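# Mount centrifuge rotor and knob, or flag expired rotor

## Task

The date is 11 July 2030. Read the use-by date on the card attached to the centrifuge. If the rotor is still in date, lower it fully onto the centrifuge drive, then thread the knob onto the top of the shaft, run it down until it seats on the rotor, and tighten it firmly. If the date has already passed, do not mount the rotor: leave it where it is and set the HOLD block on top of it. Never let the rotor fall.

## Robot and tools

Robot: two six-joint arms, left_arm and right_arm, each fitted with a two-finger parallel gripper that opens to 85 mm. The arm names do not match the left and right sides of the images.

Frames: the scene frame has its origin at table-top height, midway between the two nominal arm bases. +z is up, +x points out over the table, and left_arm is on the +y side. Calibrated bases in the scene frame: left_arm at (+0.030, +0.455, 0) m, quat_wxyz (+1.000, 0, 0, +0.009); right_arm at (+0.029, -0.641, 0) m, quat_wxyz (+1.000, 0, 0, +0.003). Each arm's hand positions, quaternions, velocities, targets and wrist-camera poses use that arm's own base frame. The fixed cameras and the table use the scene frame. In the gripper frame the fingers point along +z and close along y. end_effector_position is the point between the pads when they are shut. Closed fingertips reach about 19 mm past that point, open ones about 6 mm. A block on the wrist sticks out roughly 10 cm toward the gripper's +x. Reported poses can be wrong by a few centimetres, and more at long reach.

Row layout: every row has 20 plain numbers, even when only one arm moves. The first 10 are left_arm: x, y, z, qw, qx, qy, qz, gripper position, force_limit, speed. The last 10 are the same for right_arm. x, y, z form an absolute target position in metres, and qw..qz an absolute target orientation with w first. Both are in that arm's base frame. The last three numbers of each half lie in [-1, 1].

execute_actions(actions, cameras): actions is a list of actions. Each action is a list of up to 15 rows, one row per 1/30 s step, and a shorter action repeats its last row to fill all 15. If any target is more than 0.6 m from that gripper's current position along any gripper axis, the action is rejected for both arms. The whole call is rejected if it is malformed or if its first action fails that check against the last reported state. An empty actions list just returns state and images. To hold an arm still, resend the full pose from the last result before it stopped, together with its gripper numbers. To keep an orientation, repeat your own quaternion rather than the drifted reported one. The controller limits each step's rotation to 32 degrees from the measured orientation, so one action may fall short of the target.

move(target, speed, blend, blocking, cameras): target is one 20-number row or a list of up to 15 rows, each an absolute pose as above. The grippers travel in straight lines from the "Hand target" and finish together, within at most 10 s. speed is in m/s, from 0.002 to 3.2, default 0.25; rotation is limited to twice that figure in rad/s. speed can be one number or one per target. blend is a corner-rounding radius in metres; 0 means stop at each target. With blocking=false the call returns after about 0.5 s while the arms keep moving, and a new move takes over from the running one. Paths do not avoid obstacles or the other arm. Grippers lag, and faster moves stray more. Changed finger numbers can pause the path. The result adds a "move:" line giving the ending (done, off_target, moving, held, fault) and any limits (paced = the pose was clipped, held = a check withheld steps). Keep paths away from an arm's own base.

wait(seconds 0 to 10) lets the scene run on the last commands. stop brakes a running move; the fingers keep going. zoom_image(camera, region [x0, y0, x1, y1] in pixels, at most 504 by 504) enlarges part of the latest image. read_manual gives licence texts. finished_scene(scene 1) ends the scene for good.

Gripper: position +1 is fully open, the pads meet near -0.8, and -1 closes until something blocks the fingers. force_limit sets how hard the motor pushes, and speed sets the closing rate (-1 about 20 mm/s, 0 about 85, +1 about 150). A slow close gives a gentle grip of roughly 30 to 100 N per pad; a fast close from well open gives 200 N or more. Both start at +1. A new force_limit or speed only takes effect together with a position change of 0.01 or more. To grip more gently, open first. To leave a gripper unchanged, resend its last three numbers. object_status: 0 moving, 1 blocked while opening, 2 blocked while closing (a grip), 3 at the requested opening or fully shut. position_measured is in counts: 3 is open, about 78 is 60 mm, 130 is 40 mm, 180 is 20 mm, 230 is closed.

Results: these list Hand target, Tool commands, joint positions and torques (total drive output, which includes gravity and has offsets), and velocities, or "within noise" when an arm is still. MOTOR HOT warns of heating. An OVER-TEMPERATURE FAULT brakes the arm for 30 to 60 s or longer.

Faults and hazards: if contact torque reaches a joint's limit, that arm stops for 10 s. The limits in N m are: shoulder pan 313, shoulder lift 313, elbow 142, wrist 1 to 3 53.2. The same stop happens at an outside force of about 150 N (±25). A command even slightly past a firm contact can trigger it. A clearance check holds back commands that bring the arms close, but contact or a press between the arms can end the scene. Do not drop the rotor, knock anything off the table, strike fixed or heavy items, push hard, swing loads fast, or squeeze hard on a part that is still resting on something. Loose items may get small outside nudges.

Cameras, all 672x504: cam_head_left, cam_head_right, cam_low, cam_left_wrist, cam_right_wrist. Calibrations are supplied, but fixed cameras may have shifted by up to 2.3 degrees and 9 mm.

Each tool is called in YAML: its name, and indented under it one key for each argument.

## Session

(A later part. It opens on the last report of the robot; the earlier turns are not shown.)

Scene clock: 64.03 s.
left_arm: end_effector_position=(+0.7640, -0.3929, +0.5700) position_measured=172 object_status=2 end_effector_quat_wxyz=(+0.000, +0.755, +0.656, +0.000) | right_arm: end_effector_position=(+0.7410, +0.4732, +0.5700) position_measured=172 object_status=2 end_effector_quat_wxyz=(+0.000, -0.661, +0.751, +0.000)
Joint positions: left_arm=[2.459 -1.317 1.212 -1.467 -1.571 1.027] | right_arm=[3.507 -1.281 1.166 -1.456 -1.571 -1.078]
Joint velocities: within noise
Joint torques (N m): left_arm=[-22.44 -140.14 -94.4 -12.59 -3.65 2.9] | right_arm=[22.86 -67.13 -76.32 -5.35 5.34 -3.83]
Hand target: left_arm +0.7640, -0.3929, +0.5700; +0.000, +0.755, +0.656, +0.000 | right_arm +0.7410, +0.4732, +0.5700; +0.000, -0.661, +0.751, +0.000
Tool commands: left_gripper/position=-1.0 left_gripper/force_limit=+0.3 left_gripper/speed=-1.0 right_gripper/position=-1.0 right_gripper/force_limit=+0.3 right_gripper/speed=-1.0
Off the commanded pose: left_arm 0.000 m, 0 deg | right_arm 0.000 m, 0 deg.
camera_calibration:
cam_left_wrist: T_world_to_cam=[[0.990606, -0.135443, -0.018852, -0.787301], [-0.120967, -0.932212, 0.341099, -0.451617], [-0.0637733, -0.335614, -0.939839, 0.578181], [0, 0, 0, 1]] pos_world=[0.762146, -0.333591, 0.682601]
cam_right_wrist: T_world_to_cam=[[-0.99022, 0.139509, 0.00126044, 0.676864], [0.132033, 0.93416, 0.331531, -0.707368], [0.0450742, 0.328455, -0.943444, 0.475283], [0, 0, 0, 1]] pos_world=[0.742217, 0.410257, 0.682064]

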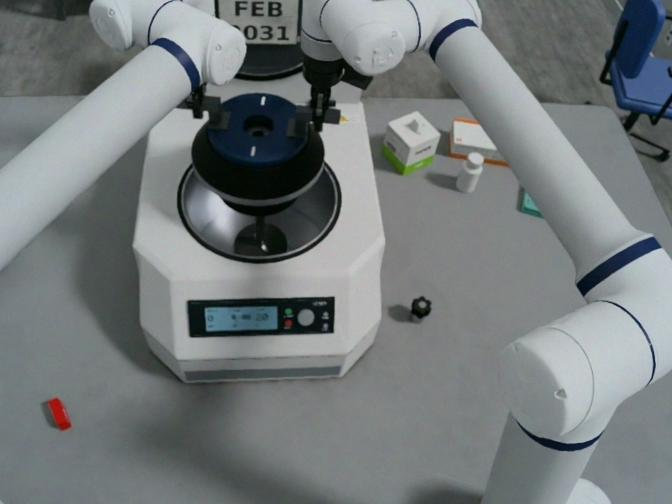

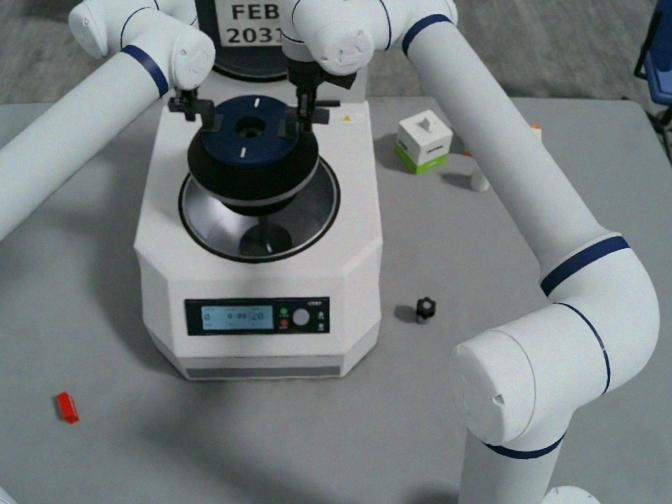

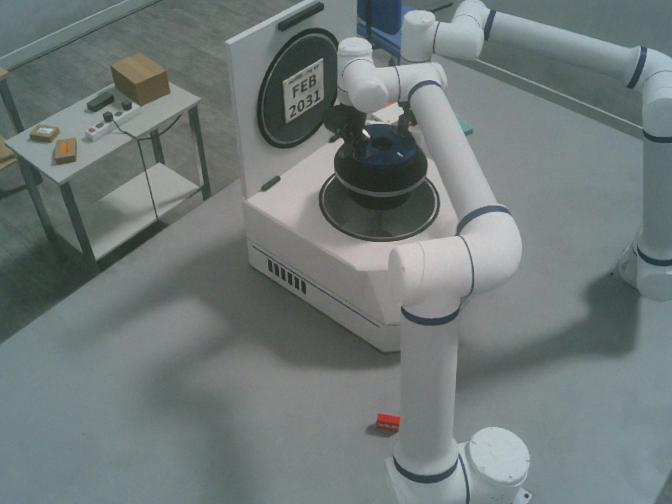

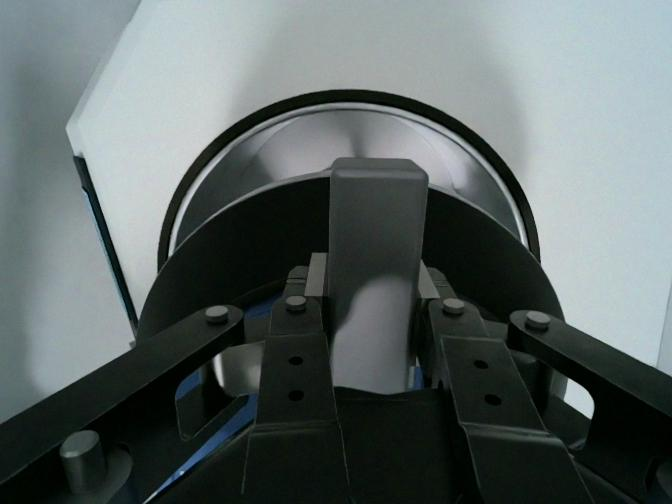

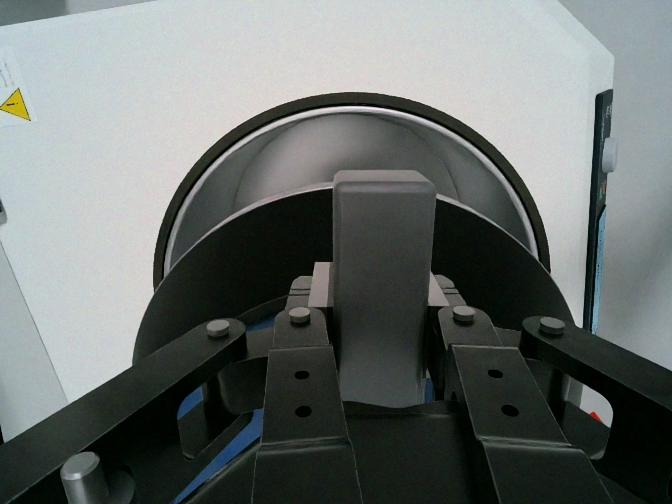

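move:
  target:
    - [0.74935, -0.39145, 0.57, 0, 0.71301, 0.70116, 0, -1, 0.3, -1, 0.75569, 0.47201, 0.57, 0, -0.70549, 0.70872, 0, -1, 0.3, -1]
    - [0.73462, -0.39181, 0.57, 0, 0.66861, 0.74361, 0, -1, 0.3, -1, 0.77041, 0.47263, 0.57, 0, -0.74767, 0.66407, 0, -1, 0.3, -1]
    - [0.72006, -0.39397, 0.57, 0, 0.62170, 0.78326, 0, -1, 0.3, -1, 0.78495, 0.47505, 0.57, 0, -0.78704, 0.61690, 0, -1, 0.3, -1]
    - [0.70586, -0.3979, 0.57, 0, 0.57243, 0.81995, 0, -1, 0.3, -1, 0.79908, 0.47924, 0.57, 0, -0.82344, 0.56740, 0, -1, 0.3, -1]
    - [0.69226, -0.40354, 0.57, 0, 0.52101, 0.85355, 0, -1, 0.3, -1, 0.81259, 0.48512, 0.57, 0, -0.85672, 0.51578, 0, -1, 0.3, -1]
  speed: 0.08
  blend: [0.003, 0.003, 0.003, 0.003, 0]
  cameras: ["cam_head_left", "cam_left_wrist", "cam_right_wrist"]

Scene clock: 74.37 s.
left_arm: end_effector_position=(+0.6923, -0.4036, +0.5700) position_measured=172 object_status=2 end_effector_quat_wxyz=(+0.000, +0.521, +0.854, +0.000) | right_arm: end_effector_position=(+0.8125, +0.4851, +0.5700) position_measured=172 object_status=2 end_effector_quat_wxyz=(+0.000, +0.857, -0.516, +0.000)
Joint positions: left_arm=[2.39 -1.417 1.334 -1.488 -1.571 0.345] | right_arm=[3.491 -1.156 0.994 -1.409 -1.571 -1.708]
Joint torques (N m): left_arm=[-13.37 -170.8 -74.79 -18.15 2.48 -2.44] | right_arm=[18.55 -78.14 -74.21 -2.33 3.18 -3.74]
Hand target: left_arm +0.6923, -0.4035, +0.5700; +0.000, +0.521, +0.854, +0.000 | right_arm +0.8126, +0.4851, +0.5700; +0.000, +0.857, -0.516, +0.000
Off the commanded pose: left_arm 0.000 m, 0 deg | right_arm 0.000 m, 0 deg.
move: done
camera_calibration:
cam_left_wrist: T_world_to_cam=[[0.887656, 0.460115, -0.0189892, -0.406015], [0.438339, -0.831568, 0.341107, -0.816778], [0.141158, -0.311109, -0.939833, 0.438059], [0, 0, 0, 1]] pos_world=[0.656592, -0.356108, 0.682601]
cam_right_wrist: T_world_to_cam=[[-0.889674, -0.456595, 0.00123709, 0.953559], [-0.430404, 0.839538, 0.331554, -0.225087], [-0.152425, 0.294443, -0.943435, 0.645105], [0, 0, 0, 1]] pos_world=[0.849807, 0.434413, 0.682064]
Images, in order (width x height): cam_head_left 672x504, cam_left_wrist 672x504, cam_right_wrist 672x504.

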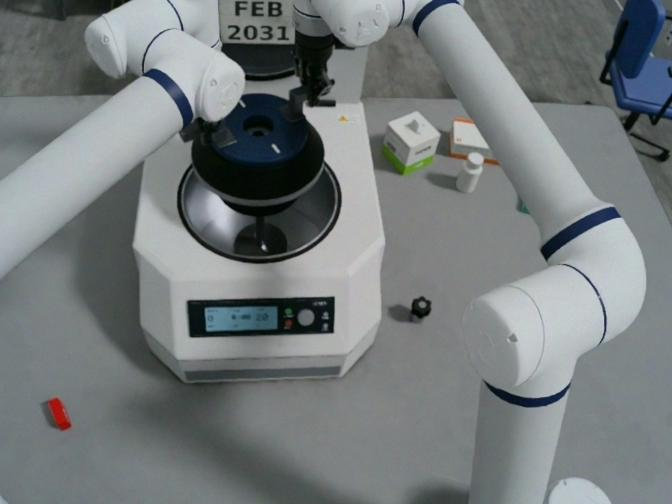

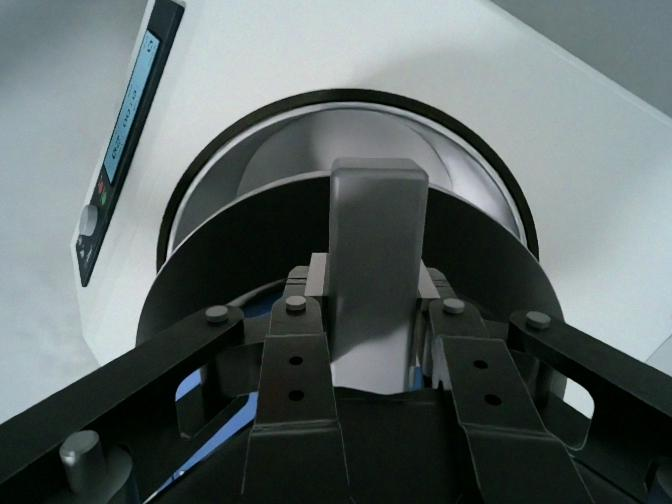

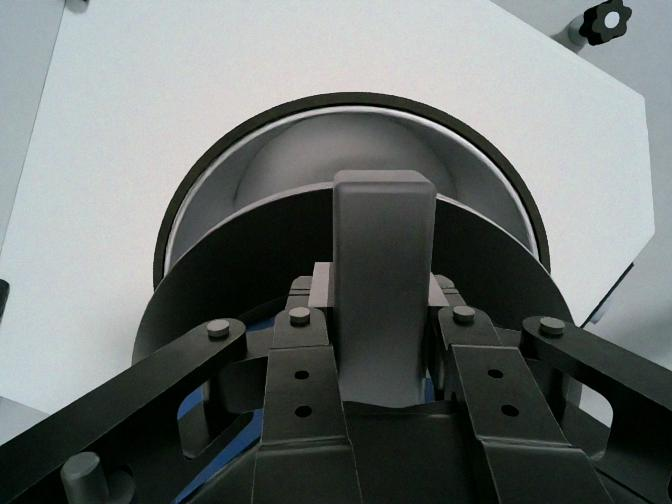

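move:
  target: [0.69226, -0.40354, 0.52, 0, 0.52101, 0.85355, 0, -1, 0.3, -1, 0.81259, 0.48512, 0.52, 0, -0.85672, 0.51578, 0, -1, 0.3, -1]
  speed: 0.08
  cameras: []

move:
  target: [0.69226, -0.40354, 0.505, 0, 0.52101, 0.85355, 0, -1, 0.3, -1, 0.81259, 0.48512, 0.505, 0, -0.85672, 0.51578, 0, -1, 0.3, -1]
  speed: 0.03
  cameras: []

Scene clock: 75.60 s.
left_arm: end_effector_position=(+0.6923, -0.4035, +0.5201) position_measured=172 object_status=2 end_effector_quat_wxyz=(+0.000, +0.521, +0.854, +0.000) | right_arm: end_effector_position=(+0.8126, +0.4852, +0.5201) position_measured=172 object_status=2 end_effector_quat_wxyz=(+0.000, +0.857, -0.516, +0.000)
Joint positions: left_arm=[2.39 -1.42 1.426 -1.576 -1.571 0.345] | right_arm=[3.491 -1.166 1.097 -1.502 -1.571 -1.708]
Joint torques (N m): left_arm=[-9.55 -170.29 -74.66 -18.38 0.22 -2.61] | right_arm=[3.45 -97.8 -58.06 -5.41 -1.15 -3.53]
Hand target: left_arm +0.6923, -0.4035, +0.5200; +0.000, +0.521, +0.854, +0.000 | right_arm +0.8126, +0.4851, +0.5200; +0.000, +0.857, -0.516, +0.000
Off the commanded pose: left_arm 0.000 m, 0 deg | right_arm 0.000 m, 0 deg.
move: done
No camera images: "cameras" was empty.

Scene clock: 76.43 s.
left_arm: end_effector_position=(+0.6923, -0.4035, +0.5052) position_measured=172 object_status=2 end_effector_quat_wxyz=(+0.000, +0.521, +0.854, +0.000) | right_arm: end_effector_position=(+0.8126, +0.4851, +0.5051) position_measured=172 object_status=2 end_effector_quat_wxyz=(+0.000, +0.857, -0.516, +0.000)
Joint positions: left_arm=[2.39 -1.42 1.451 -1.603 -1.571 0.345] | right_arm=[3.491 -1.168 1.126 -1.529 -1.571 -1.708]
Joint torques (N m): left_arm=[-8.3 -127 -75.07 -17.82 0.76 -2.78] | right_arm=[-0.62 -95.08 -58.71 -5.28 -1.23 -3.81]
Hand target: left_arm +0.6923, -0.4035, +0.5050; +0.000, +0.521, +0.854, +0.000 | right_arm +0.8126, +0.4851, +0.5050; +0.000, +0.857, -0.516, +0.000
Off the commanded pose: left_arm 0.000 m, 0 deg | right_arm 0.000 m, 0 deg.
move: done
No camera images: "cameras" was empty.

wait:
  seconds: 0.3
  cameras: ["cam_head_left", "cam_low"]

Scene clock: 76.83 s.
left_arm: end_effector_position=(+0.6923, -0.4035, +0.5050) position_measured=172 object_status=2 end_effector_quat_wxyz=(+0.000, +0.521, +0.854, +0.000) | right_arm: end_effector_position=(+0.8126, +0.4851, +0.5050) position_measured=172 object_status=2 end_effector_quat_wxyz=(+0.000, +0.857, -0.516, +0.000)
Joint positions: left_arm=[2.39 -1.42 1.452 -1.603 -1.571 0.345] | right_arm=[3.491 -1.168 1.126 -1.529 -1.571 -1.708]
Joint torques (N m): left_arm=[-9.28 -127.22 -74.25 -17.66 1.33 -2.71] | right_arm=[-1.44 -95.85 -58.09 -4.72 -1 -3.65]
Hand target: left_arm +0.6923, -0.4035, +0.5050; +0.000, +0.521, +0.854, +0.000 | right_arm +0.8126, +0.4851, +0.5050; +0.000, +0.857, -0.516, +0.000
Tool commands: left_gripper/position=-1.0 left_gripper/force_limit=+0.3 left_gripper/speed=-1.0 right_gripper/position=-1.0 right_gripper/force_limit=+0.3 right_gripper/speed=-1.0
Off the commanded pose: left_arm 0.000 m, 0 deg | right_arm 0.000 m, 0 deg.
wait: 0.30 s; at rest by 0.07 s
Images, in order (width x height): cam_head_left 672x504, cam_low 672x504.

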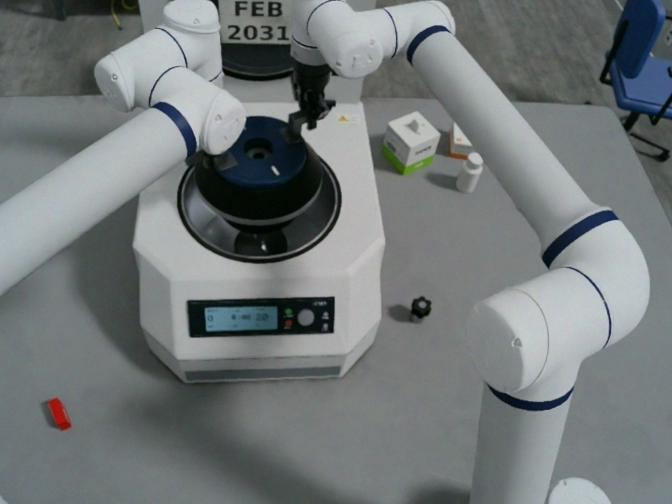

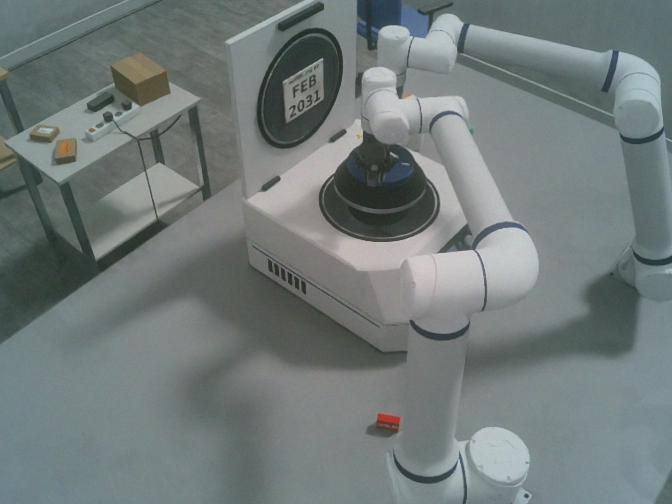

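move:
  target: [0.69226, -0.40354, 0.498, 0, 0.52101, 0.85355, 0, -1, 0.3, -1, 0.81259, 0.48512, 0.498, 0, -0.85672, 0.51578, 0, -1, 0.3, -1]
  speed: 0.02
  cameras: []

move:
  target: [0.69226, -0.40354, 0.491, 0, 0.52101, 0.85355, 0, -1, 0.3, -1, 0.81259, 0.48512, 0.491, 0, -0.85672, 0.51578, 0, -1, 0.3, -1]
  speed: 0.02
  cameras: []

Scene clock: 77.87 s.
left_arm: end_effector_position=(+0.6923, -0.4035, +0.4981) position_measured=172 object_status=2 end_effector_quat_wxyz=(+0.000, +0.521, +0.854, +0.000) | right_arm: end_effector_position=(+0.8126, +0.4851, +0.4981) position_measured=172 object_status=2 end_effector_quat_wxyz=(+0.000, +0.857, -0.516, +0.000)
Joint positions: left_arm=[2.39 -1.419 1.463 -1.615 -1.571 0.345] | right_arm=[3.491 -1.168 1.139 -1.541 -1.571 -1.708]
Joint torques (N m): left_arm=[-9.42 -127.67 -75.02 -17.28 2.6 -2.71] | right_arm=[-0.11 -99.86 -60.83 -5.46 0.02 -4.1]
Hand target: left_arm +0.6923, -0.4035, +0.4980; +0.000, +0.521, +0.854, +0.000 | right_arm +0.8126, +0.4851, +0.4980; +0.000, +0.857, -0.516, +0.000
Off the commanded pose: left_arm 0.000 m, 0 deg | right_arm 0.000 m, 0 deg.
move: done
No camera images: "cameras" was empty.

Scene clock: 78.60 s.
left_arm: end_effector_position=(+0.6923, -0.4035, +0.4911) position_measured=172 object_status=2 end_effector_quat_wxyz=(+0.000, +0.521, +0.854, +0.000) | right_arm: end_effector_position=(+0.8126, +0.4851, +0.4911) position_measured=172 object_status=2 end_effector_quat_wxyz=(+0.000, +0.857, -0.516, +0.000)
Joint positions: left_arm=[2.39 -1.419 1.475 -1.627 -1.571 0.345] | right_arm=[3.491 -1.169 1.151 -1.554 -1.571 -1.708]
Joint torques (N m): left_arm=[-9.46 -127.67 -74.64 -16.79 2.68 -2.66] | right_arm=[-2.07 -98.24 -58.97 -5.75 0.07 -4.04]
Hand target: left_arm +0.6923, -0.4035, +0.4910; +0.000, +0.521, +0.854, +0.000 | right_arm +0.8126, +0.4851, +0.4910; +0.000, +0.857, -0.516, +0.000
Off the commanded pose: left_arm 0.000 m, 0 deg | right_arm 0.000 m, 0 deg.
move: done
No camera images: "cameras" was empty.

move:
  target: [0.69226, -0.40354, 0.482, 0, 0.52101, 0.85355, 0, -1, 0.3, -1, 0.81259, 0.48512, 0.482, 0, -0.85672, 0.51578, 0, -1, 0.3, -1]
  speed: 0.02
  cameras: []

move:
  target: [0.69226, -0.40354, 0.473, 0, 0.52101, 0.85355, 0, -1, 0.3, -1, 0.81259, 0.48512, 0.473, 0, -0.85672, 0.51578, 0, -1, 0.3, -1]
  speed: 0.02
  cameras: ["cam_head_left", "cam_low"]

Scene clock: 79.47 s.
left_arm: end_effector_position=(+0.6923, -0.4035, +0.4821) position_measured=172 object_status=2 end_effector_quat_wxyz=(+0.000, +0.521, +0.854, +0.000) | right_arm: end_effector_position=(+0.8126, +0.4851, +0.4821) position_measured=172 object_status=2 end_effector_quat_wxyz=(+0.000, +0.857, -0.516, +0.000)
Joint positions: left_arm=[2.39 -1.418 1.489 -1.643 -1.571 0.345] | right_arm=[3.491 -1.169 1.167 -1.569 -1.571 -1.708]
Joint torques (N m): left_arm=[-8.8 -128.65 -74.4 -16.43 2.58 -2.52] | right_arm=[1.39 -99.19 -59.03 -4.99 0.23 -4.06]
Hand target: left_arm +0.6923, -0.4035, +0.4820; +0.000, +0.521, +0.854, +0.000 | right_arm +0.8126, +0.4851, +0.4820; +0.000, +0.857, -0.516, +0.000
Off the commanded pose: left_arm 0.000 m, 0 deg | right_arm 0.000 m, 0 deg.
move: done
No camera images: "cameras" was empty.

Scene clock: 80.23 s.
left_arm: end_effector_position=(+0.6923, -0.4035, +0.4731) position_measured=172 object_status=2 end_effector_quat_wxyz=(+0.000, +0.521, +0.854, +0.000) | right_arm: end_effector_position=(+0.8126, +0.4851, +0.4733) position_measured=172 object_status=2 end_effector_quat_wxyz=(+0.000, +0.857, -0.516, +0.000)
Joint positions: left_arm=[2.39 -1.416 1.504 -1.658 -1.571 0.345] | right_arm=[3.491 -1.169 1.183 -1.585 -1.571 -1.708]
Joint torques (N m): left_arm=[-5.74 -129.29 -73.71 -16.32 2.66 -2.38] | right_arm=[-1.31 -75.16 -56.91 -4.3 0.71 -3.71]
Hand target: left_arm +0.6923, -0.4035, +0.4730; +0.000, +0.521, +0.854, +0.000 | right_arm +0.8126, +0.4851, +0.4730; +0.000, +0.857, -0.516, +0.000
Off the commanded pose: left_arm 0.000 m, 0 deg | right_arm 0.000 m, 0 deg.
move: done
Images, in order (width x height): cam_head_left 672x504, cam_low 672x504.

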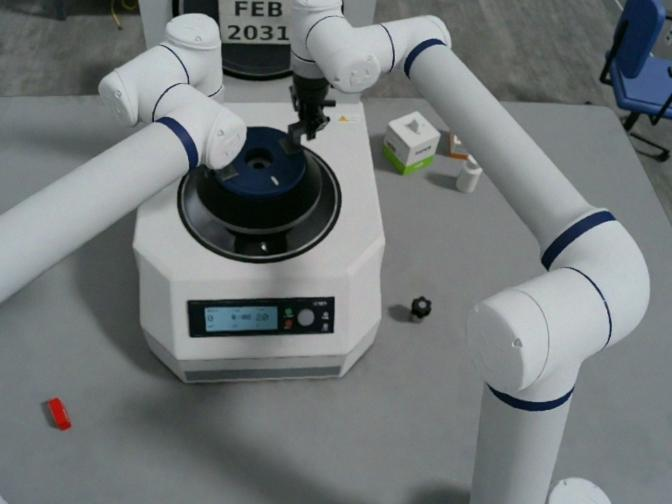

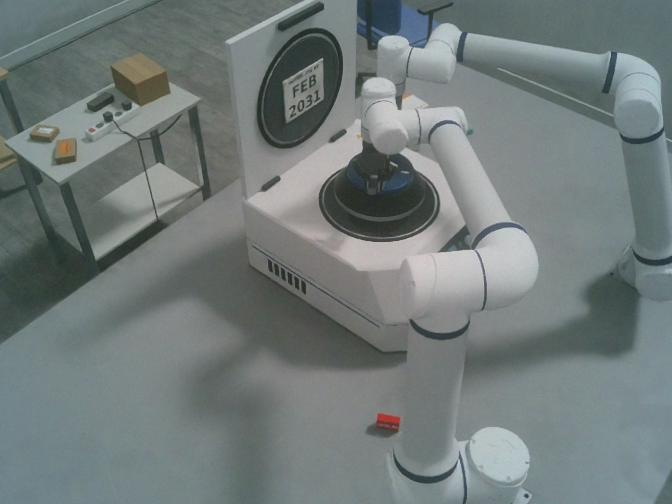

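move:
  target: [0.69226, -0.40354, 0.455, 0, 0.52101, 0.85355, 0, -1, 0.3, -1, 0.81259, 0.48512, 0.455, 0, -0.85672, 0.51578, 0, -1, 0.3, -1]
  speed: 0.03
  cameras: []

move:
  target: [0.69226, -0.40354, 0.437, 0, 0.52101, 0.85355, 0, -1, 0.3, -1, 0.81259, 0.48512, 0.437, 0, -0.85672, 0.51578, 0, -1, 0.3, -1]
  speed: 0.03
  cameras: []

move:
  target: [0.69226, -0.40354, 0.419, 0, 0.52101, 0.85355, 0, -1, 0.3, -1, 0.81259, 0.48512, 0.419, 0, -0.85672, 0.51578, 0, -1, 0.3, -1]
  speed: 0.03
  cameras: ["cam_head_left"]

Scene clock: 81.50 s.
left_arm: end_effector_position=(+0.6922, -0.4036, +0.4551) position_measured=172 object_status=2 end_effector_quat_wxyz=(+0.000, +0.521, +0.854, +0.000) | right_arm: end_effector_position=(+0.8126, +0.4851, +0.4552) position_measured=172 object_status=2 end_effector_quat_wxyz=(+0.000, +0.857, -0.516, +0.000)
Joint positions: left_arm=[2.39 -1.413 1.532 -1.689 -1.571 0.345] | right_arm=[3.491 -1.168 1.213 -1.616 -1.571 -1.708]
Joint torques (N m): left_arm=[37.15 -178.28 -83.37 -10.5 5.98 -2.37] | right_arm=[29.04 -47.7 -32.05 -1.53 1.58 -3.77]
Hand target: left_arm +0.6923, -0.4035, +0.4550; +0.000, +0.521, +0.854, +0.000 | right_arm +0.8126, +0.4851, +0.4550; +0.000, +0.857, -0.516, +0.000
Off the commanded pose: left_arm 0.000 m, 0 deg | right_arm 0.000 m, 0 deg.
move: done
No camera images: "cameras" was empty.

Scene clock: 82.43 s.
left_arm: end_effector_position=(+0.6923, -0.4035, +0.4372) position_measured=172 object_status=2 end_effector_quat_wxyz=(+0.000, +0.521, +0.854, +0.000) | right_arm: end_effector_position=(+0.8126, +0.4851, +0.4372) position_measured=172 object_status=2 end_effector_quat_wxyz=(+0.000, +0.857, -0.516, +0.000)
Joint positions: left_arm=[2.39 -1.409 1.559 -1.721 -1.571 0.345] | right_arm=[3.491 -1.166 1.242 -1.647 -1.571 -1.708]
Joint torques (N m): left_arm=[43.28 -179.7 -80.64 -8.72 6.81 -2.09] | right_arm=[32.71 -41.28 -26.6 -1.39 2.69 -3.74]
Hand target: left_arm +0.6923, -0.4035, +0.4370; +0.000, +0.521, +0.854, +0.000 | right_arm +0.8126, +0.4851, +0.4370; +0.000, +0.857, -0.516, +0.000
Off the commanded pose: left_arm 0.000 m, 0 deg | right_arm 0.000 m, 0 deg.
move: done
No camera images: "cameras" was empty.

Scene clock: 83.37 s.
left_arm: end_effector_position=(+0.6923, -0.4035, +0.4192) position_measured=172 object_status=2 end_effector_quat_wxyz=(+0.000, +0.521, +0.854, +0.000) | right_arm: end_effector_position=(+0.8126, +0.4851, +0.4192) position_measured=172 object_status=2 end_effector_quat_wxyz=(+0.000, +0.857, -0.516, +0.000)
Joint positions: left_arm=[2.39 -1.405 1.586 -1.752 -1.571 0.345] | right_arm=[3.491 -1.163 1.27 -1.677 -1.571 -1.708]
Joint torques (N m): left_arm=[43.36 -181.61 -77.73 -7.31 7.21 -2.17] | right_arm=[32.03 -41.6 -27.75 -1.57 3.79 -3.11]
Hand target: left_arm +0.6923, -0.4035, +0.4190; +0.000, +0.521, +0.854, +0.000 | right_arm +0.8126, +0.4851, +0.4190; +0.000, +0.857, -0.516, +0.000
Off the commanded pose: left_arm 0.000 m, 0 deg | right_arm 0.000 m, 0 deg.
move: done
Images, in order (width x height): cam_head_left 672x504.

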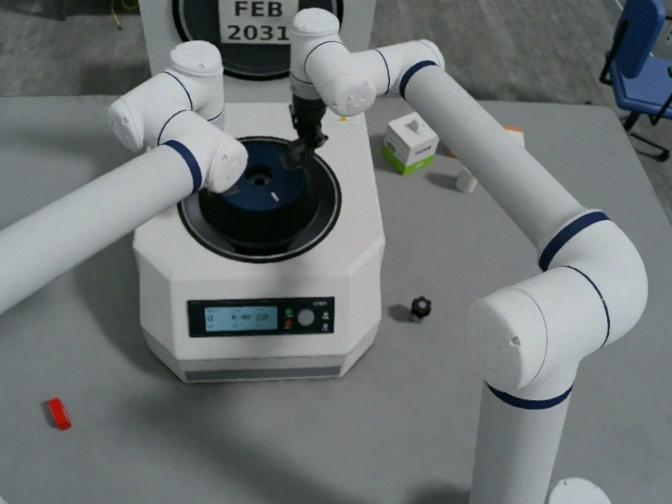

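move:
  target: [0.69276, -0.40504, 0.419, 0, 0.52101, 0.85355, 0, -1, 0.3, -1, 0.81309, 0.48362, 0.419, 0, -0.85672, 0.51578, 0, -1, 0.3, -1]
  speed: 0.02
  cameras: []

Scene clock: 85.03 s.
left_arm: end_effector_position=(+0.6928, -0.4049, +0.4191) position_measured=172 object_status=2 end_effector_quat_wxyz=(+0.000, +0.521, +0.854, +0.000) | right_arm: end_effector_position=(+0.8130, +0.4837, +0.4188) position_measured=172 object_status=2 end_effector_quat_wxyz=(+0.000, +0.857, -0.516, +0.000)
Joint positions: left_arm=[2.39 -1.403 1.583 -1.751 -1.571 0.344] | right_arm=[3.49 -1.164 1.271 -1.678 -1.571 -1.71]
Joint torques (N m): left_arm=[0.41 -152.84 -97.28 -6.41 4.15 -3.03] | right_arm=[-3.57 -85.56 -48.23 -2.54 2.25 -4.6]
Hand target: left_arm +0.6928, -0.4050, +0.4190; +0.000, +0.521, +0.854, +0.000 | right_arm +0.8131, +0.4836, +0.4190; +0.000, +0.857, -0.516, +0.000
Off the commanded pose: left_arm 0.000 m, 0 deg | right_arm 0.000 m, 0 deg.
move: done
No camera images: "cameras" was empty.

move:
  target: [0.69276, -0.40504, 0.40, 0, 0.52101, 0.85355, 0, -1, 0.3, -1, 0.81309, 0.48362, 0.40, 0, -0.85672, 0.51578, 0, -1, 0.3, -1]
  speed: 0.03
  cameras: []

move:
  target: [0.69276, -0.40504, 0.38, 0, 0.52101, 0.85355, 0, -1, 0.3, -1, 0.81309, 0.48362, 0.38, 0, -0.85672, 0.51578, 0, -1, 0.3, -1]
  speed: 0.03
  cameras: ["cam_head_left"]

Scene clock: 87.27 s.
left_arm: end_effector_position=(+0.6927, -0.4051, +0.4001) position_measured=172 object_status=2 end_effector_quat_wxyz=(+0.000, +0.521, +0.854, +0.000) | right_arm: end_effector_position=(+0.8131, +0.4836, +0.4002) position_measured=172 object_status=2 end_effector_quat_wxyz=(+0.000, +0.857, -0.516, +0.000)
Joint positions: left_arm=[2.389 -1.397 1.61 -1.784 -1.571 0.344] | right_arm=[3.489 -1.16 1.298 -1.71 -1.571 -1.71]
Joint torques (N m): left_arm=[2.74 -143.71 -73.2 -14.03 2.63 -2.67] | right_arm=[8.66 -70.73 -50.59 -4.15 -1.17 -3.69]
Hand target: left_arm +0.6928, -0.4050, +0.4000; +0.000, +0.521, +0.854, +0.000 | right_arm +0.8131, +0.4836, +0.4000; +0.000, +0.857, -0.516, +0.000
Off the commanded pose: left_arm 0.000 m, 0 deg | right_arm 0.000 m, 0 deg.
move: done
No camera images: "cameras" was empty.

Scene clock: 88.27 s.
left_arm: end_effector_position=(+0.6928, -0.4051, +0.3801) position_measured=172 object_status=2 end_effector_quat_wxyz=(+0.000, +0.521, +0.854, +0.000) | right_arm: end_effector_position=(+0.8131, +0.4836, +0.3802) position_measured=172 object_status=2 end_effector_quat_wxyz=(+0.000, +0.857, -0.516, +0.000)
Joint positions: left_arm=[2.389 -1.389 1.637 -1.819 -1.571 0.344] | right_arm=[3.489 -1.155 1.326 -1.743 -1.571 -1.71]
Joint torques (N m): left_arm=[10.21 -144.78 -73.09 -14.35 4.59 -2.25] | right_arm=[13.97 -68.38 -50.15 -4.38 -1.53 -3.57]
Hand target: left_arm +0.6928, -0.4050, +0.3800; +0.000, +0.521, +0.854, +0.000 | right_arm +0.8131, +0.4836, +0.3800; +0.000, +0.857, -0.516, +0.000
Off the commanded pose: left_arm 0.000 m, 0 deg | right_arm 0.000 m, 0 deg.
move: done
Images, in order (width x height): cam_head_left 672x504.

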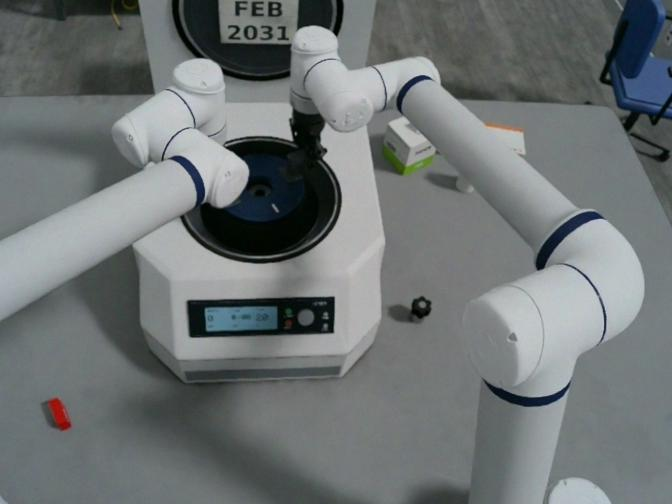

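move:
  target: [0.69296, -0.40574, 0.365, 0, 0.52101, 0.85355, 0, -1, 0.3, -1, 0.81329, 0.48292, 0.365, 0, -0.85672, 0.51578, 0, -1, 0.3, -1]
  speed: 0.03
  cameras: []

move:
  target: [0.69296, -0.40574, 0.353, 0, 0.52101, 0.85355, 0, -1, 0.3, -1, 0.81329, 0.48292, 0.353, 0, -0.85672, 0.51578, 0, -1, 0.3, -1]
  speed: 0.02
  cameras: []

Scene clock: 89.30 s.
left_arm: end_effector_position=(+0.6930, -0.4057, +0.3652) position_measured=172 object_status=2 end_effector_quat_wxyz=(+0.000, +0.521, +0.854, +0.000) | right_arm: end_effector_position=(+0.8133, +0.4829, +0.3651) position_measured=172 object_status=2 end_effector_quat_wxyz=(+0.000, +0.857, -0.516, +0.000)
Joint positions: left_arm=[2.389 -1.382 1.656 -1.844 -1.571 0.343] | right_arm=[3.489 -1.15 1.347 -1.768 -1.571 -1.711]
Joint torques (N m): left_arm=[-8.5 -130.98 -73.33 -17.36 2.87 -3.12] | right_arm=[-8.83 -78.16 -56.31 -4.13 -0.95 -4.08]
Hand target: left_arm +0.6930, -0.4057, +0.3650; +0.000, +0.521, +0.854, +0.000 | right_arm +0.8133, +0.4829, +0.3650; +0.000, +0.857, -0.516, +0.000
Off the commanded pose: left_arm 0.000 m, 0 deg | right_arm 0.000 m, 0 deg.
move: done
No camera images: "cameras" was empty.

Scene clock: 90.20 s.
left_arm: end_effector_position=(+0.6930, -0.4057, +0.3531) position_measured=172 object_status=2 end_effector_quat_wxyz=(+0.000, +0.521, +0.854, +0.000) | right_arm: end_effector_position=(+0.8133, +0.4829, +0.3531) position_measured=172 object_status=2 end_effector_quat_wxyz=(+0.000, +0.857, -0.516, +0.000)
Joint positions: left_arm=[2.389 -1.377 1.671 -1.865 -1.571 0.343] | right_arm=[3.489 -1.146 1.363 -1.787 -1.571 -1.711]
Joint torques (N m): left_arm=[-4.83 -130.61 -71.78 -16.94 1.04 -3.06] | right_arm=[-6.72 -77.99 -56.07 -4.09 -0.58 -4.19]
Hand target: left_arm +0.6930, -0.4057, +0.3530; +0.000, +0.521, +0.854, +0.000 | right_arm +0.8133, +0.4829, +0.3530; +0.000, +0.857, -0.516, +0.000
Off the commanded pose: left_arm 0.000 m, 0 deg | right_arm 0.000 m, 0 deg.
move: done
No camera images: "cameras" was empty.

move:
  target: [0.69296, -0.40574, 0.349, 0, 0.52101, 0.85355, 0, -1, 0.3, -1, 0.81329, 0.48292, 0.349, 0, -0.85672, 0.51578, 0, -1, 0.3, -1]
  speed: 0.01
  cameras: []

move:
  target: [0.69296, -0.40574, 0.346, 0, 0.52101, 0.85355, 0, -1, 0.3, -1, 0.81329, 0.48292, 0.346, 0, -0.85672, 0.51578, 0, -1, 0.3, -1]
  speed: 0.01
  cameras: []

move:
  target: [0.69296, -0.40574, 0.343, 0, 0.52101, 0.85355, 0, -1, 0.3, -1, 0.81329, 0.48292, 0.343, 0, -0.85672, 0.51578, 0, -1, 0.3, -1]
  speed: 0.01
  cameras: []

Scene clock: 91.07 s.
left_arm: end_effector_position=(+0.6930, -0.4057, +0.3491) position_measured=172 object_status=2 end_effector_quat_wxyz=(+0.000, +0.521, +0.854, +0.000) | right_arm: end_effector_position=(+0.8133, +0.4829, +0.3491) position_measured=172 object_status=2 end_effector_quat_wxyz=(+0.000, +0.857, -0.516, +0.000)
Joint positions: left_arm=[2.389 -1.375 1.676 -1.872 -1.571 0.343] | right_arm=[3.489 -1.145 1.368 -1.794 -1.571 -1.711]
Joint torques (N m): left_arm=[-1.91 -132.3 -72.68 -16.72 1.02 -3.08] | right_arm=[-9.61 -77.19 -55.96 -4.18 -0.31 -4.52]
Hand target: left_arm +0.6930, -0.4057, +0.3490; +0.000, +0.521, +0.854, +0.000 | right_arm +0.8133, +0.4829, +0.3490; +0.000, +0.857, -0.516, +0.000
Off the commanded pose: left_arm 0.000 m, 0 deg | right_arm 0.000 m, 0 deg.
move: done
No camera images: "cameras" was empty.

Scene clock: 91.77 s.
left_arm: end_effector_position=(+0.6930, -0.4057, +0.3461) position_measured=172 object_status=2 end_effector_quat_wxyz=(+0.000, +0.521, +0.854, +0.000) | right_arm: end_effector_position=(+0.8133, +0.4829, +0.3461) position_measured=172 object_status=2 end_effector_quat_wxyz=(+0.000, +0.857, -0.516, +0.000)
Joint positions: left_arm=[2.389 -1.373 1.68 -1.877 -1.571 0.343] | right_arm=[3.489 -1.144 1.371 -1.799 -1.571 -1.711]
Joint torques (N m): left_arm=[1.01 -132.26 -71.09 -16.38 1.06 -2.84] | right_arm=[-9.8 -77.82 -55.44 -5.01 -0.37 -4.28]
Hand target: left_arm +0.6930, -0.4057, +0.3460; +0.000, +0.521, +0.854, +0.000 | right_arm +0.8133, +0.4829, +0.3460; +0.000, +0.857, -0.516, +0.000
Off the commanded pose: left_arm 0.000 m, 0 deg | right_arm 0.000 m, 0 deg.
move: done
No camera images: "cameras" was empty.

Scene clock: 92.47 s.
left_arm: end_effector_position=(+0.6930, -0.4057, +0.3431) position_measured=172 object_status=2 end_effector_quat_wxyz=(+0.000, +0.521, +0.854, +0.000) | right_arm: end_effector_position=(+0.8133, +0.4829, +0.3431) position_measured=172 object_status=2 end_effector_quat_wxyz=(+0.000, +0.857, -0.516, +0.000)
Joint positions: left_arm=[2.389 -1.372 1.683 -1.882 -1.571 0.343] | right_arm=[3.489 -1.142 1.375 -1.803 -1.571 -1.711]
Joint torques (N m): left_arm=[3.39 -132.63 -71.04 -16.53 1.12 -3.1] | right_arm=[-8.77 -78.86 -56.48 -4.23 0.19 -4.39]
Hand target: left_arm +0.6930, -0.4057, +0.3430; +0.000, +0.521, +0.854, +0.000 | right_arm +0.8133, +0.4829, +0.3430; +0.000, +0.857, -0.516, +0.000
Off the commanded pose: left_arm 0.000 m, 0 deg | right_arm 0.000 m, 0 deg.
move: done
No camera images: "cameras" was empty.

move:
  target: [0.69296, -0.40574, 0.340, 0, 0.52101, 0.85355, 0, -1, 0.3, -1, 0.81329, 0.48292, 0.340, 0, -0.85672, 0.51578, 0, -1, 0.3, -1]
  speed: 0.01
  cameras: []

move:
  target: [0.69296, -0.40574, 0.337, 0, 0.52101, 0.85355, 0, -1, 0.3, -1, 0.81329, 0.48292, 0.337, 0, -0.85672, 0.51578, 0, -1, 0.3, -1]
  speed: 0.01
  cameras: []

move:
  target: [0.69296, -0.40574, 0.335, 0, 0.52101, 0.85355, 0, -1, 0.3, -1, 0.81329, 0.48292, 0.335, 0, -0.85672, 0.51578, 0, -1, 0.3, -1]
  speed: 0.01
  cameras: ["cam_head_left"]

Scene clock: 93.37 s.
left_arm: end_effector_position=(+0.6930, -0.4057, +0.3401) position_measured=172 object_status=2 end_effector_quat_wxyz=(+0.000, +0.521, +0.854, +0.000) | right_arm: end_effector_position=(+0.8133, +0.4829, +0.3401) position_measured=172 object_status=2 end_effector_quat_wxyz=(+0.000, +0.857, -0.516, +0.000)
Joint positions: left_arm=[2.389 -1.37 1.687 -1.888 -1.571 0.343] | right_arm=[3.489 -1.141 1.379 -1.808 -1.571 -1.711]
Joint torques (N m): left_arm=[5.4 -132.35 -69.82 -16.63 1.19 -3.2] | right_arm=[-7.83 -78.75 -53 -4.54 0.45 -3.83]
Hand target: left_arm +0.6930, -0.4057, +0.3400; +0.000, +0.521, +0.854, +0.000 | right_arm +0.8133, +0.4829, +0.3400; +0.000, +0.857, -0.516, +0.000
Off the commanded pose: left_arm 0.000 m, 0 deg | right_arm 0.000 m, 0 deg.
move: done
No camera images: "cameras" was empty.

Scene clock: 94.07 s.
left_arm: end_effector_position=(+0.6930, -0.4057, +0.3371) position_measured=172 object_status=2 end_effector_quat_wxyz=(+0.000, +0.521, +0.854, +0.000) | right_arm: end_effector_position=(+0.8133, +0.4829, +0.3371) position_measured=172 object_status=2 end_effector_quat_wxyz=(+0.000, +0.857, -0.516, +0.000)
Joint positions: left_arm=[2.389 -1.369 1.691 -1.893 -1.571 0.343] | right_arm=[3.489 -1.14 1.383 -1.813 -1.571 -1.711]
Joint torques (N m): left_arm=[6.72 -133.09 -70.46 -16.32 1.12 -2.89] | right_arm=[-8.72 -76.54 -55.34 -3.77 0.51 -4.13]
Hand target: left_arm +0.6930, -0.4057, +0.3370; +0.000, +0.521, +0.854, +0.000 | right_arm +0.8133, +0.4829, +0.3370; +0.000, +0.857, -0.516, +0.000
Off the commanded pose: left_arm 0.000 m, 0 deg | right_arm 0.000 m, 0 deg.
move: done
No camera images: "cameras" was empty.

Scene clock: 94.77 s.
left_arm: end_effector_position=(+0.6930, -0.4057, +0.3351) position_measured=172 object_status=2 end_effector_quat_wxyz=(+0.000, +0.521, +0.854, +0.000) | right_arm: end_effector_position=(+0.8133, +0.4829, +0.3351) position_measured=172 object_status=2 end_effector_quat_wxyz=(+0.000, +0.857, -0.516, +0.000)
Joint positions: left_arm=[2.389 -1.368 1.693 -1.896 -1.571 0.343] | right_arm=[3.489 -1.139 1.385 -1.817 -1.571 -1.711]
Joint torques (N m): left_arm=[9.8 -132.57 -70.15 -16.4 1.5 -2.85] | right_arm=[-7.9 -78.69 -54.88 -4.68 0.62 -4.33]
Hand target: left_arm +0.6930, -0.4057, +0.3350; +0.000, +0.521, +0.854, +0.000 | right_arm +0.8133, +0.4829, +0.3350; +0.000, +0.857, -0.516, +0.000
Off the commanded pose: left_arm 0.000 m, 0 deg | right_arm 0.000 m, 0 deg.
move: done
Images, in order (width x height): cam_head_left 672x504.

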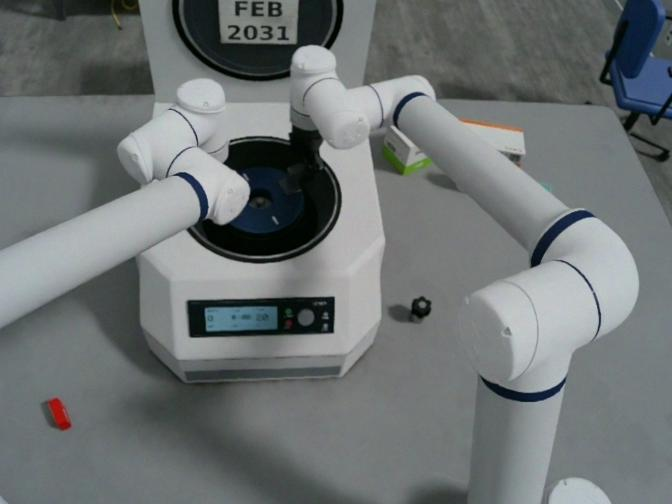

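zoom_image:
  camera: "cam_head_left"
  region: [210, 150, 320, 250]

Scaled by 4.582.

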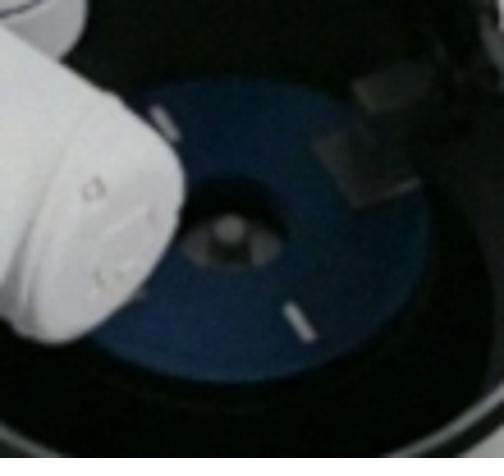

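move:
  target: [0.69296, -0.40574, 0.333, 0, 0.52101, 0.85355, 0, -1, 0.3, -1, 0.81329, 0.48292, 0.333, 0, -0.85672, 0.51578, 0, -1, 0.3, -1]
  speed: 0.01
  cameras: []

move:
  target: [0.69296, -0.40574, 0.331, 0, 0.52101, 0.85355, 0, -1, 0.3, -1, 0.81329, 0.48292, 0.331, 0, -0.85672, 0.51578, 0, -1, 0.3, -1]
  speed: 0.01
  cameras: []

move:
  target: [0.69296, -0.40574, 0.329, 0, 0.52101, 0.85355, 0, -1, 0.3, -1, 0.81329, 0.48292, 0.329, 0, -0.85672, 0.51578, 0, -1, 0.3, -1]
  speed: 0.01
  cameras: []

Scene clock: 95.73 s.
left_arm: end_effector_position=(+0.6930, -0.4057, +0.3331) position_measured=172 object_status=2 end_effector_quat_wxyz=(+0.000, +0.521, +0.854, +0.000) | right_arm: end_effector_position=(+0.8133, +0.4829, +0.3331) position_measured=172 object_status=2 end_effector_quat_wxyz=(+0.000, +0.857, -0.516, +0.000)
Joint positions: left_arm=[2.389 -1.367 1.695 -1.9 -1.571 0.343] | right_arm=[3.489 -1.138 1.387 -1.82 -1.571 -1.711]
Joint torques (N m): left_arm=[13.81 -131.82 -70.68 -16.48 1.45 -2.84] | right_arm=[-8.35 -79.13 -53.38 -4.51 0.82 -4.15]
Hand target: left_arm +0.6930, -0.4057, +0.3330; +0.000, +0.521, +0.854, +0.000 | right_arm +0.8133, +0.4829, +0.3330; +0.000, +0.857, -0.516, +0.000
Off the commanded pose: left_arm 0.000 m, 0 deg | right_arm 0.000 m, 0 deg.
move: done
No camera images: "cameras" was empty.

Scene clock: 96.43 s.
left_arm: end_effector_position=(+0.6930, -0.4058, +0.3313) position_measured=172 object_status=2 end_effector_quat_wxyz=(+0.000, +0.521, +0.854, +0.000) | right_arm: end_effector_position=(+0.8133, +0.4829, +0.3313) position_measured=172 object_status=2 end_effector_quat_wxyz=(+0.000, +0.857, -0.516, +0.000)
Joint positions: left_arm=[2.389 -1.366 1.698 -1.903 -1.571 0.343] | right_arm=[3.489 -1.138 1.39 -1.823 -1.571 -1.711]
Joint torques (N m): left_arm=[15.29 -90.47 -52.07 -16.33 1.66 -3.07] | right_arm=[-9.09 -63.31 -41.77 -3.28 1.3 -3.91]
Hand target: left_arm +0.6930, -0.4057, +0.3310; +0.000, +0.521, +0.854, +0.000 | right_arm +0.8133, +0.4829, +0.3310; +0.000, +0.857, -0.516, +0.000
Off the commanded pose: left_arm 0.000 m, 0 deg | right_arm 0.000 m, 0 deg.
move: done
No camera images: "cameras" was empty.

Scene clock: 97.13 s.
left_arm: end_effector_position=(+0.6930, -0.4058, +0.3295) position_measured=172 object_status=2 end_effector_quat_wxyz=(+0.000, +0.521, +0.854, +0.000) | right_arm: end_effector_position=(+0.8134, +0.4829, +0.3294) position_measured=172 object_status=2 end_effector_quat_wxyz=(+0.000, +0.857, -0.516, +0.000)
Joint positions: left_arm=[2.389 -1.365 1.7 -1.907 -1.571 0.343] | right_arm=[3.489 -1.137 1.392 -1.826 -1.571 -1.711]
Joint torques (N m): left_arm=[16.28 68.77 0.48 -18.27 2.87 -3] | right_arm=[-6.94 -8.59 -4.44 -2.58 0.99 -3.74]
Hand target: left_arm +0.6930, -0.4057, +0.3290; +0.000, +0.521, +0.854, +0.000 | right_arm +0.8133, +0.4829, +0.3290; +0.000, +0.857, -0.516, +0.000
Off the commanded pose: left_arm 0.000 m, 0 deg | right_arm 0.000 m, 0 deg.
move: done
No camera images: "cameras" was empty.

move:
  target: [0.69296, -0.40574, 0.3308, 0, 0.52101, 0.85355, 0, -1, 0.3, -1, 0.81329, 0.48292, 0.3308, 0, -0.85672, 0.51578, 0, -1, 0.3, -1]
  speed: 0.01
  cameras: ["cam_left_wrist", "cam_right_wrist"]

Scene clock: 97.93 s.
left_arm: end_effector_position=(+0.6923, -0.4065, +0.3313) position_measured=172 object_status=2 end_effector_quat_wxyz=(+0.001, +0.521, +0.854, -0.002) | right_arm: end_effector_position=(+0.8133, +0.4829, +0.3290) position_measured=172 object_status=2 end_effector_quat_wxyz=(+0.000, +0.857, -0.516, +0.000)
Joint positions: left_arm=[2.389 -1.366 1.699 -1.906 -1.574 0.343] | right_arm=[3.489 -1.137 1.392 -1.826 -1.571 -1.711]
Joint torques (N m): left_arm=[-0.17 -109.6 -51.5 -5.64 0.61 0.67] | right_arm=[29.01 -27.22 -18.58 2.95 1.86 -3.68]
Hand target: left_arm +0.6923, -0.4065, +0.3313; +0.001, +0.521, +0.854, -0.002 | right_arm +0.8133, +0.4829, +0.3292; +0.000, +0.857, -0.516, +0.000
Tool commands: left_gripper/position=-1.0 left_gripper/force_limit=+0.301961 left_gripper/speed=-1.0 right_gripper/position=-1.0 right_gripper/force_limit=+0.3 right_gripper/speed=-1.0
Off the commanded pose: right_arm 0.002 m, 0 deg.
FORCE FAULT: contact force on the left arm reached its limit, and that arm stopped. The contact can be on any part of that arm, not only on its tool. That arm ran no command of this call. That arm is still stopped at the end of this call. That arm stays stopped for about 9 more seconds. Until then a move that you send moves the other arm only, and its call returns only when the move has ended. Once the stop has ended, the next robot result says so. If the stop ends while you think or write, that arm runs what you send next. While its stop runs, that arm takes no new command, but its gripper still runs the gripper command that each later call begins with. Until it ends, the stop uses up actions while you think or wait. An arm that is not stopped still takes commands.
move: fault (left_arm)
camera_calibration:
cam_left_wrist: T_world_to_cam=[[0.887572, 0.460164, -0.0215744, -0.408262], [0.438739, -0.830113, 0.344122, -0.738502], [0.140443, -0.314898, -0.938677, 0.211343], [0, 0, 0, 1]] pos_world=[0.65669, -0.358621, 0.44371]
cam_right_wrist: T_world_to_cam=[[-0.889602, -0.456735, 0.00141924, 0.953483], [-0.430482, 0.839498, 0.331555, -0.142908], [-0.152624, 0.294341, -0.943435, 0.418721], [0, 0, 0, 1]] pos_world=[0.850607, 0.432213, 0.441064]
Images, in order (width x height): cam_left_wrist 672x504, cam_right_wrist 672x504.

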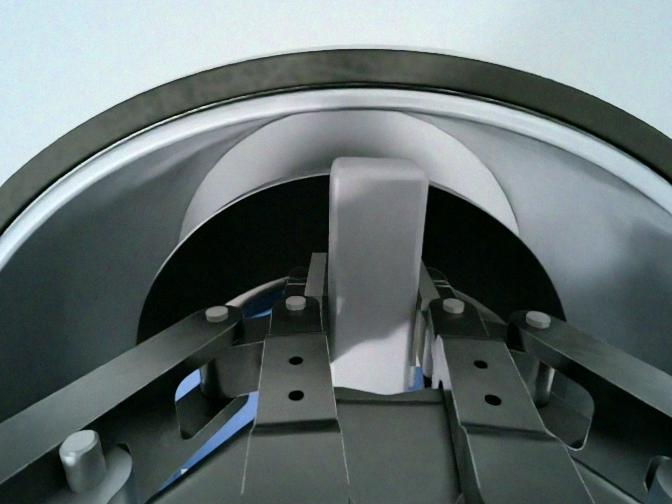

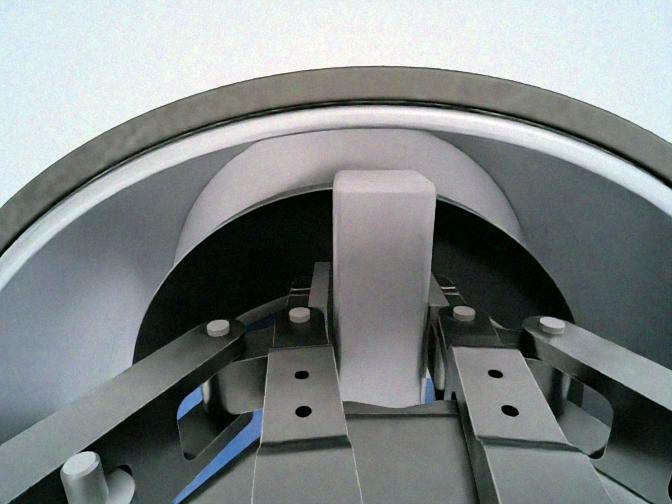

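move:
  target: [0.6923, -0.4065, 0.3313, 0.001, 0.521, 0.854, -0.002, -1, 0.3, -1, 0.8133, 0.4829, 0.3312, 0, -0.85672, 0.51578, 0, -1, 0.3, -1]
  speed: 0.01
  cameras: ["cam_head_left"]

Scene clock: 98.83 s.
left_arm: end_effector_position=(+0.6922, -0.4065, +0.3313) position_measured=172 object_status=2 end_effector_quat_wxyz=(+0.001, +0.521, +0.854, -0.002) | right_arm: end_effector_position=(+0.8132, +0.4829, +0.3308) position_measured=172 object_status=2 end_effector_quat_wxyz=(+0.000, +0.857, -0.516, +0.000)
Joint positions: left_arm=[2.389 -1.366 1.699 -1.905 -1.574 0.343] | right_arm=[3.489 -1.138 1.39 -1.823 -1.571 -1.711]
Joint torques (N m): left_arm=[1.49 -108.45 -51.6 -7 0.58 0.81] | right_arm=[25.22 -78.33 -52.06 0.38 1.42 -3.95]
Hand target: left_arm +0.6923, -0.4065, +0.3313; +0.001, +0.521, +0.854, -0.002 | right_arm +0.8133, +0.4829, +0.3312; +0.000, +0.857, -0.516, +0.000
Tool commands: left_gripper/position=-1.0 left_gripper/force_limit=+0.301961 left_gripper/speed=-1.0 right_gripper/position=-1.0 right_gripper/force_limit=+0.3 right_gripper/speed=-1.0
Off the commanded pose: right_arm 0.000 m, 0 deg.
FORCE FAULT, CONTINUED: the left arm was still stopped when this call began, by the force fault that an earlier result reported. That arm ran no command of this call. That arm is still stopped at the end of this call. That arm stays stopped for about 8 more seconds. If the stop ends while you think or write, that arm runs what you send next. While its stop runs, that arm takes no new command, but its gripper still runs the gripper command that each later call begins with.
move: done (right_arm), not run (left_arm; its earlier fault stop)
Images, in order (width x height): cam_head_left 672x504.

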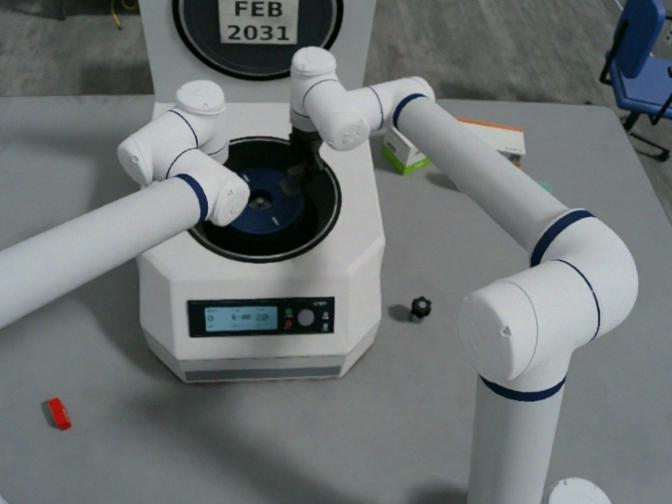

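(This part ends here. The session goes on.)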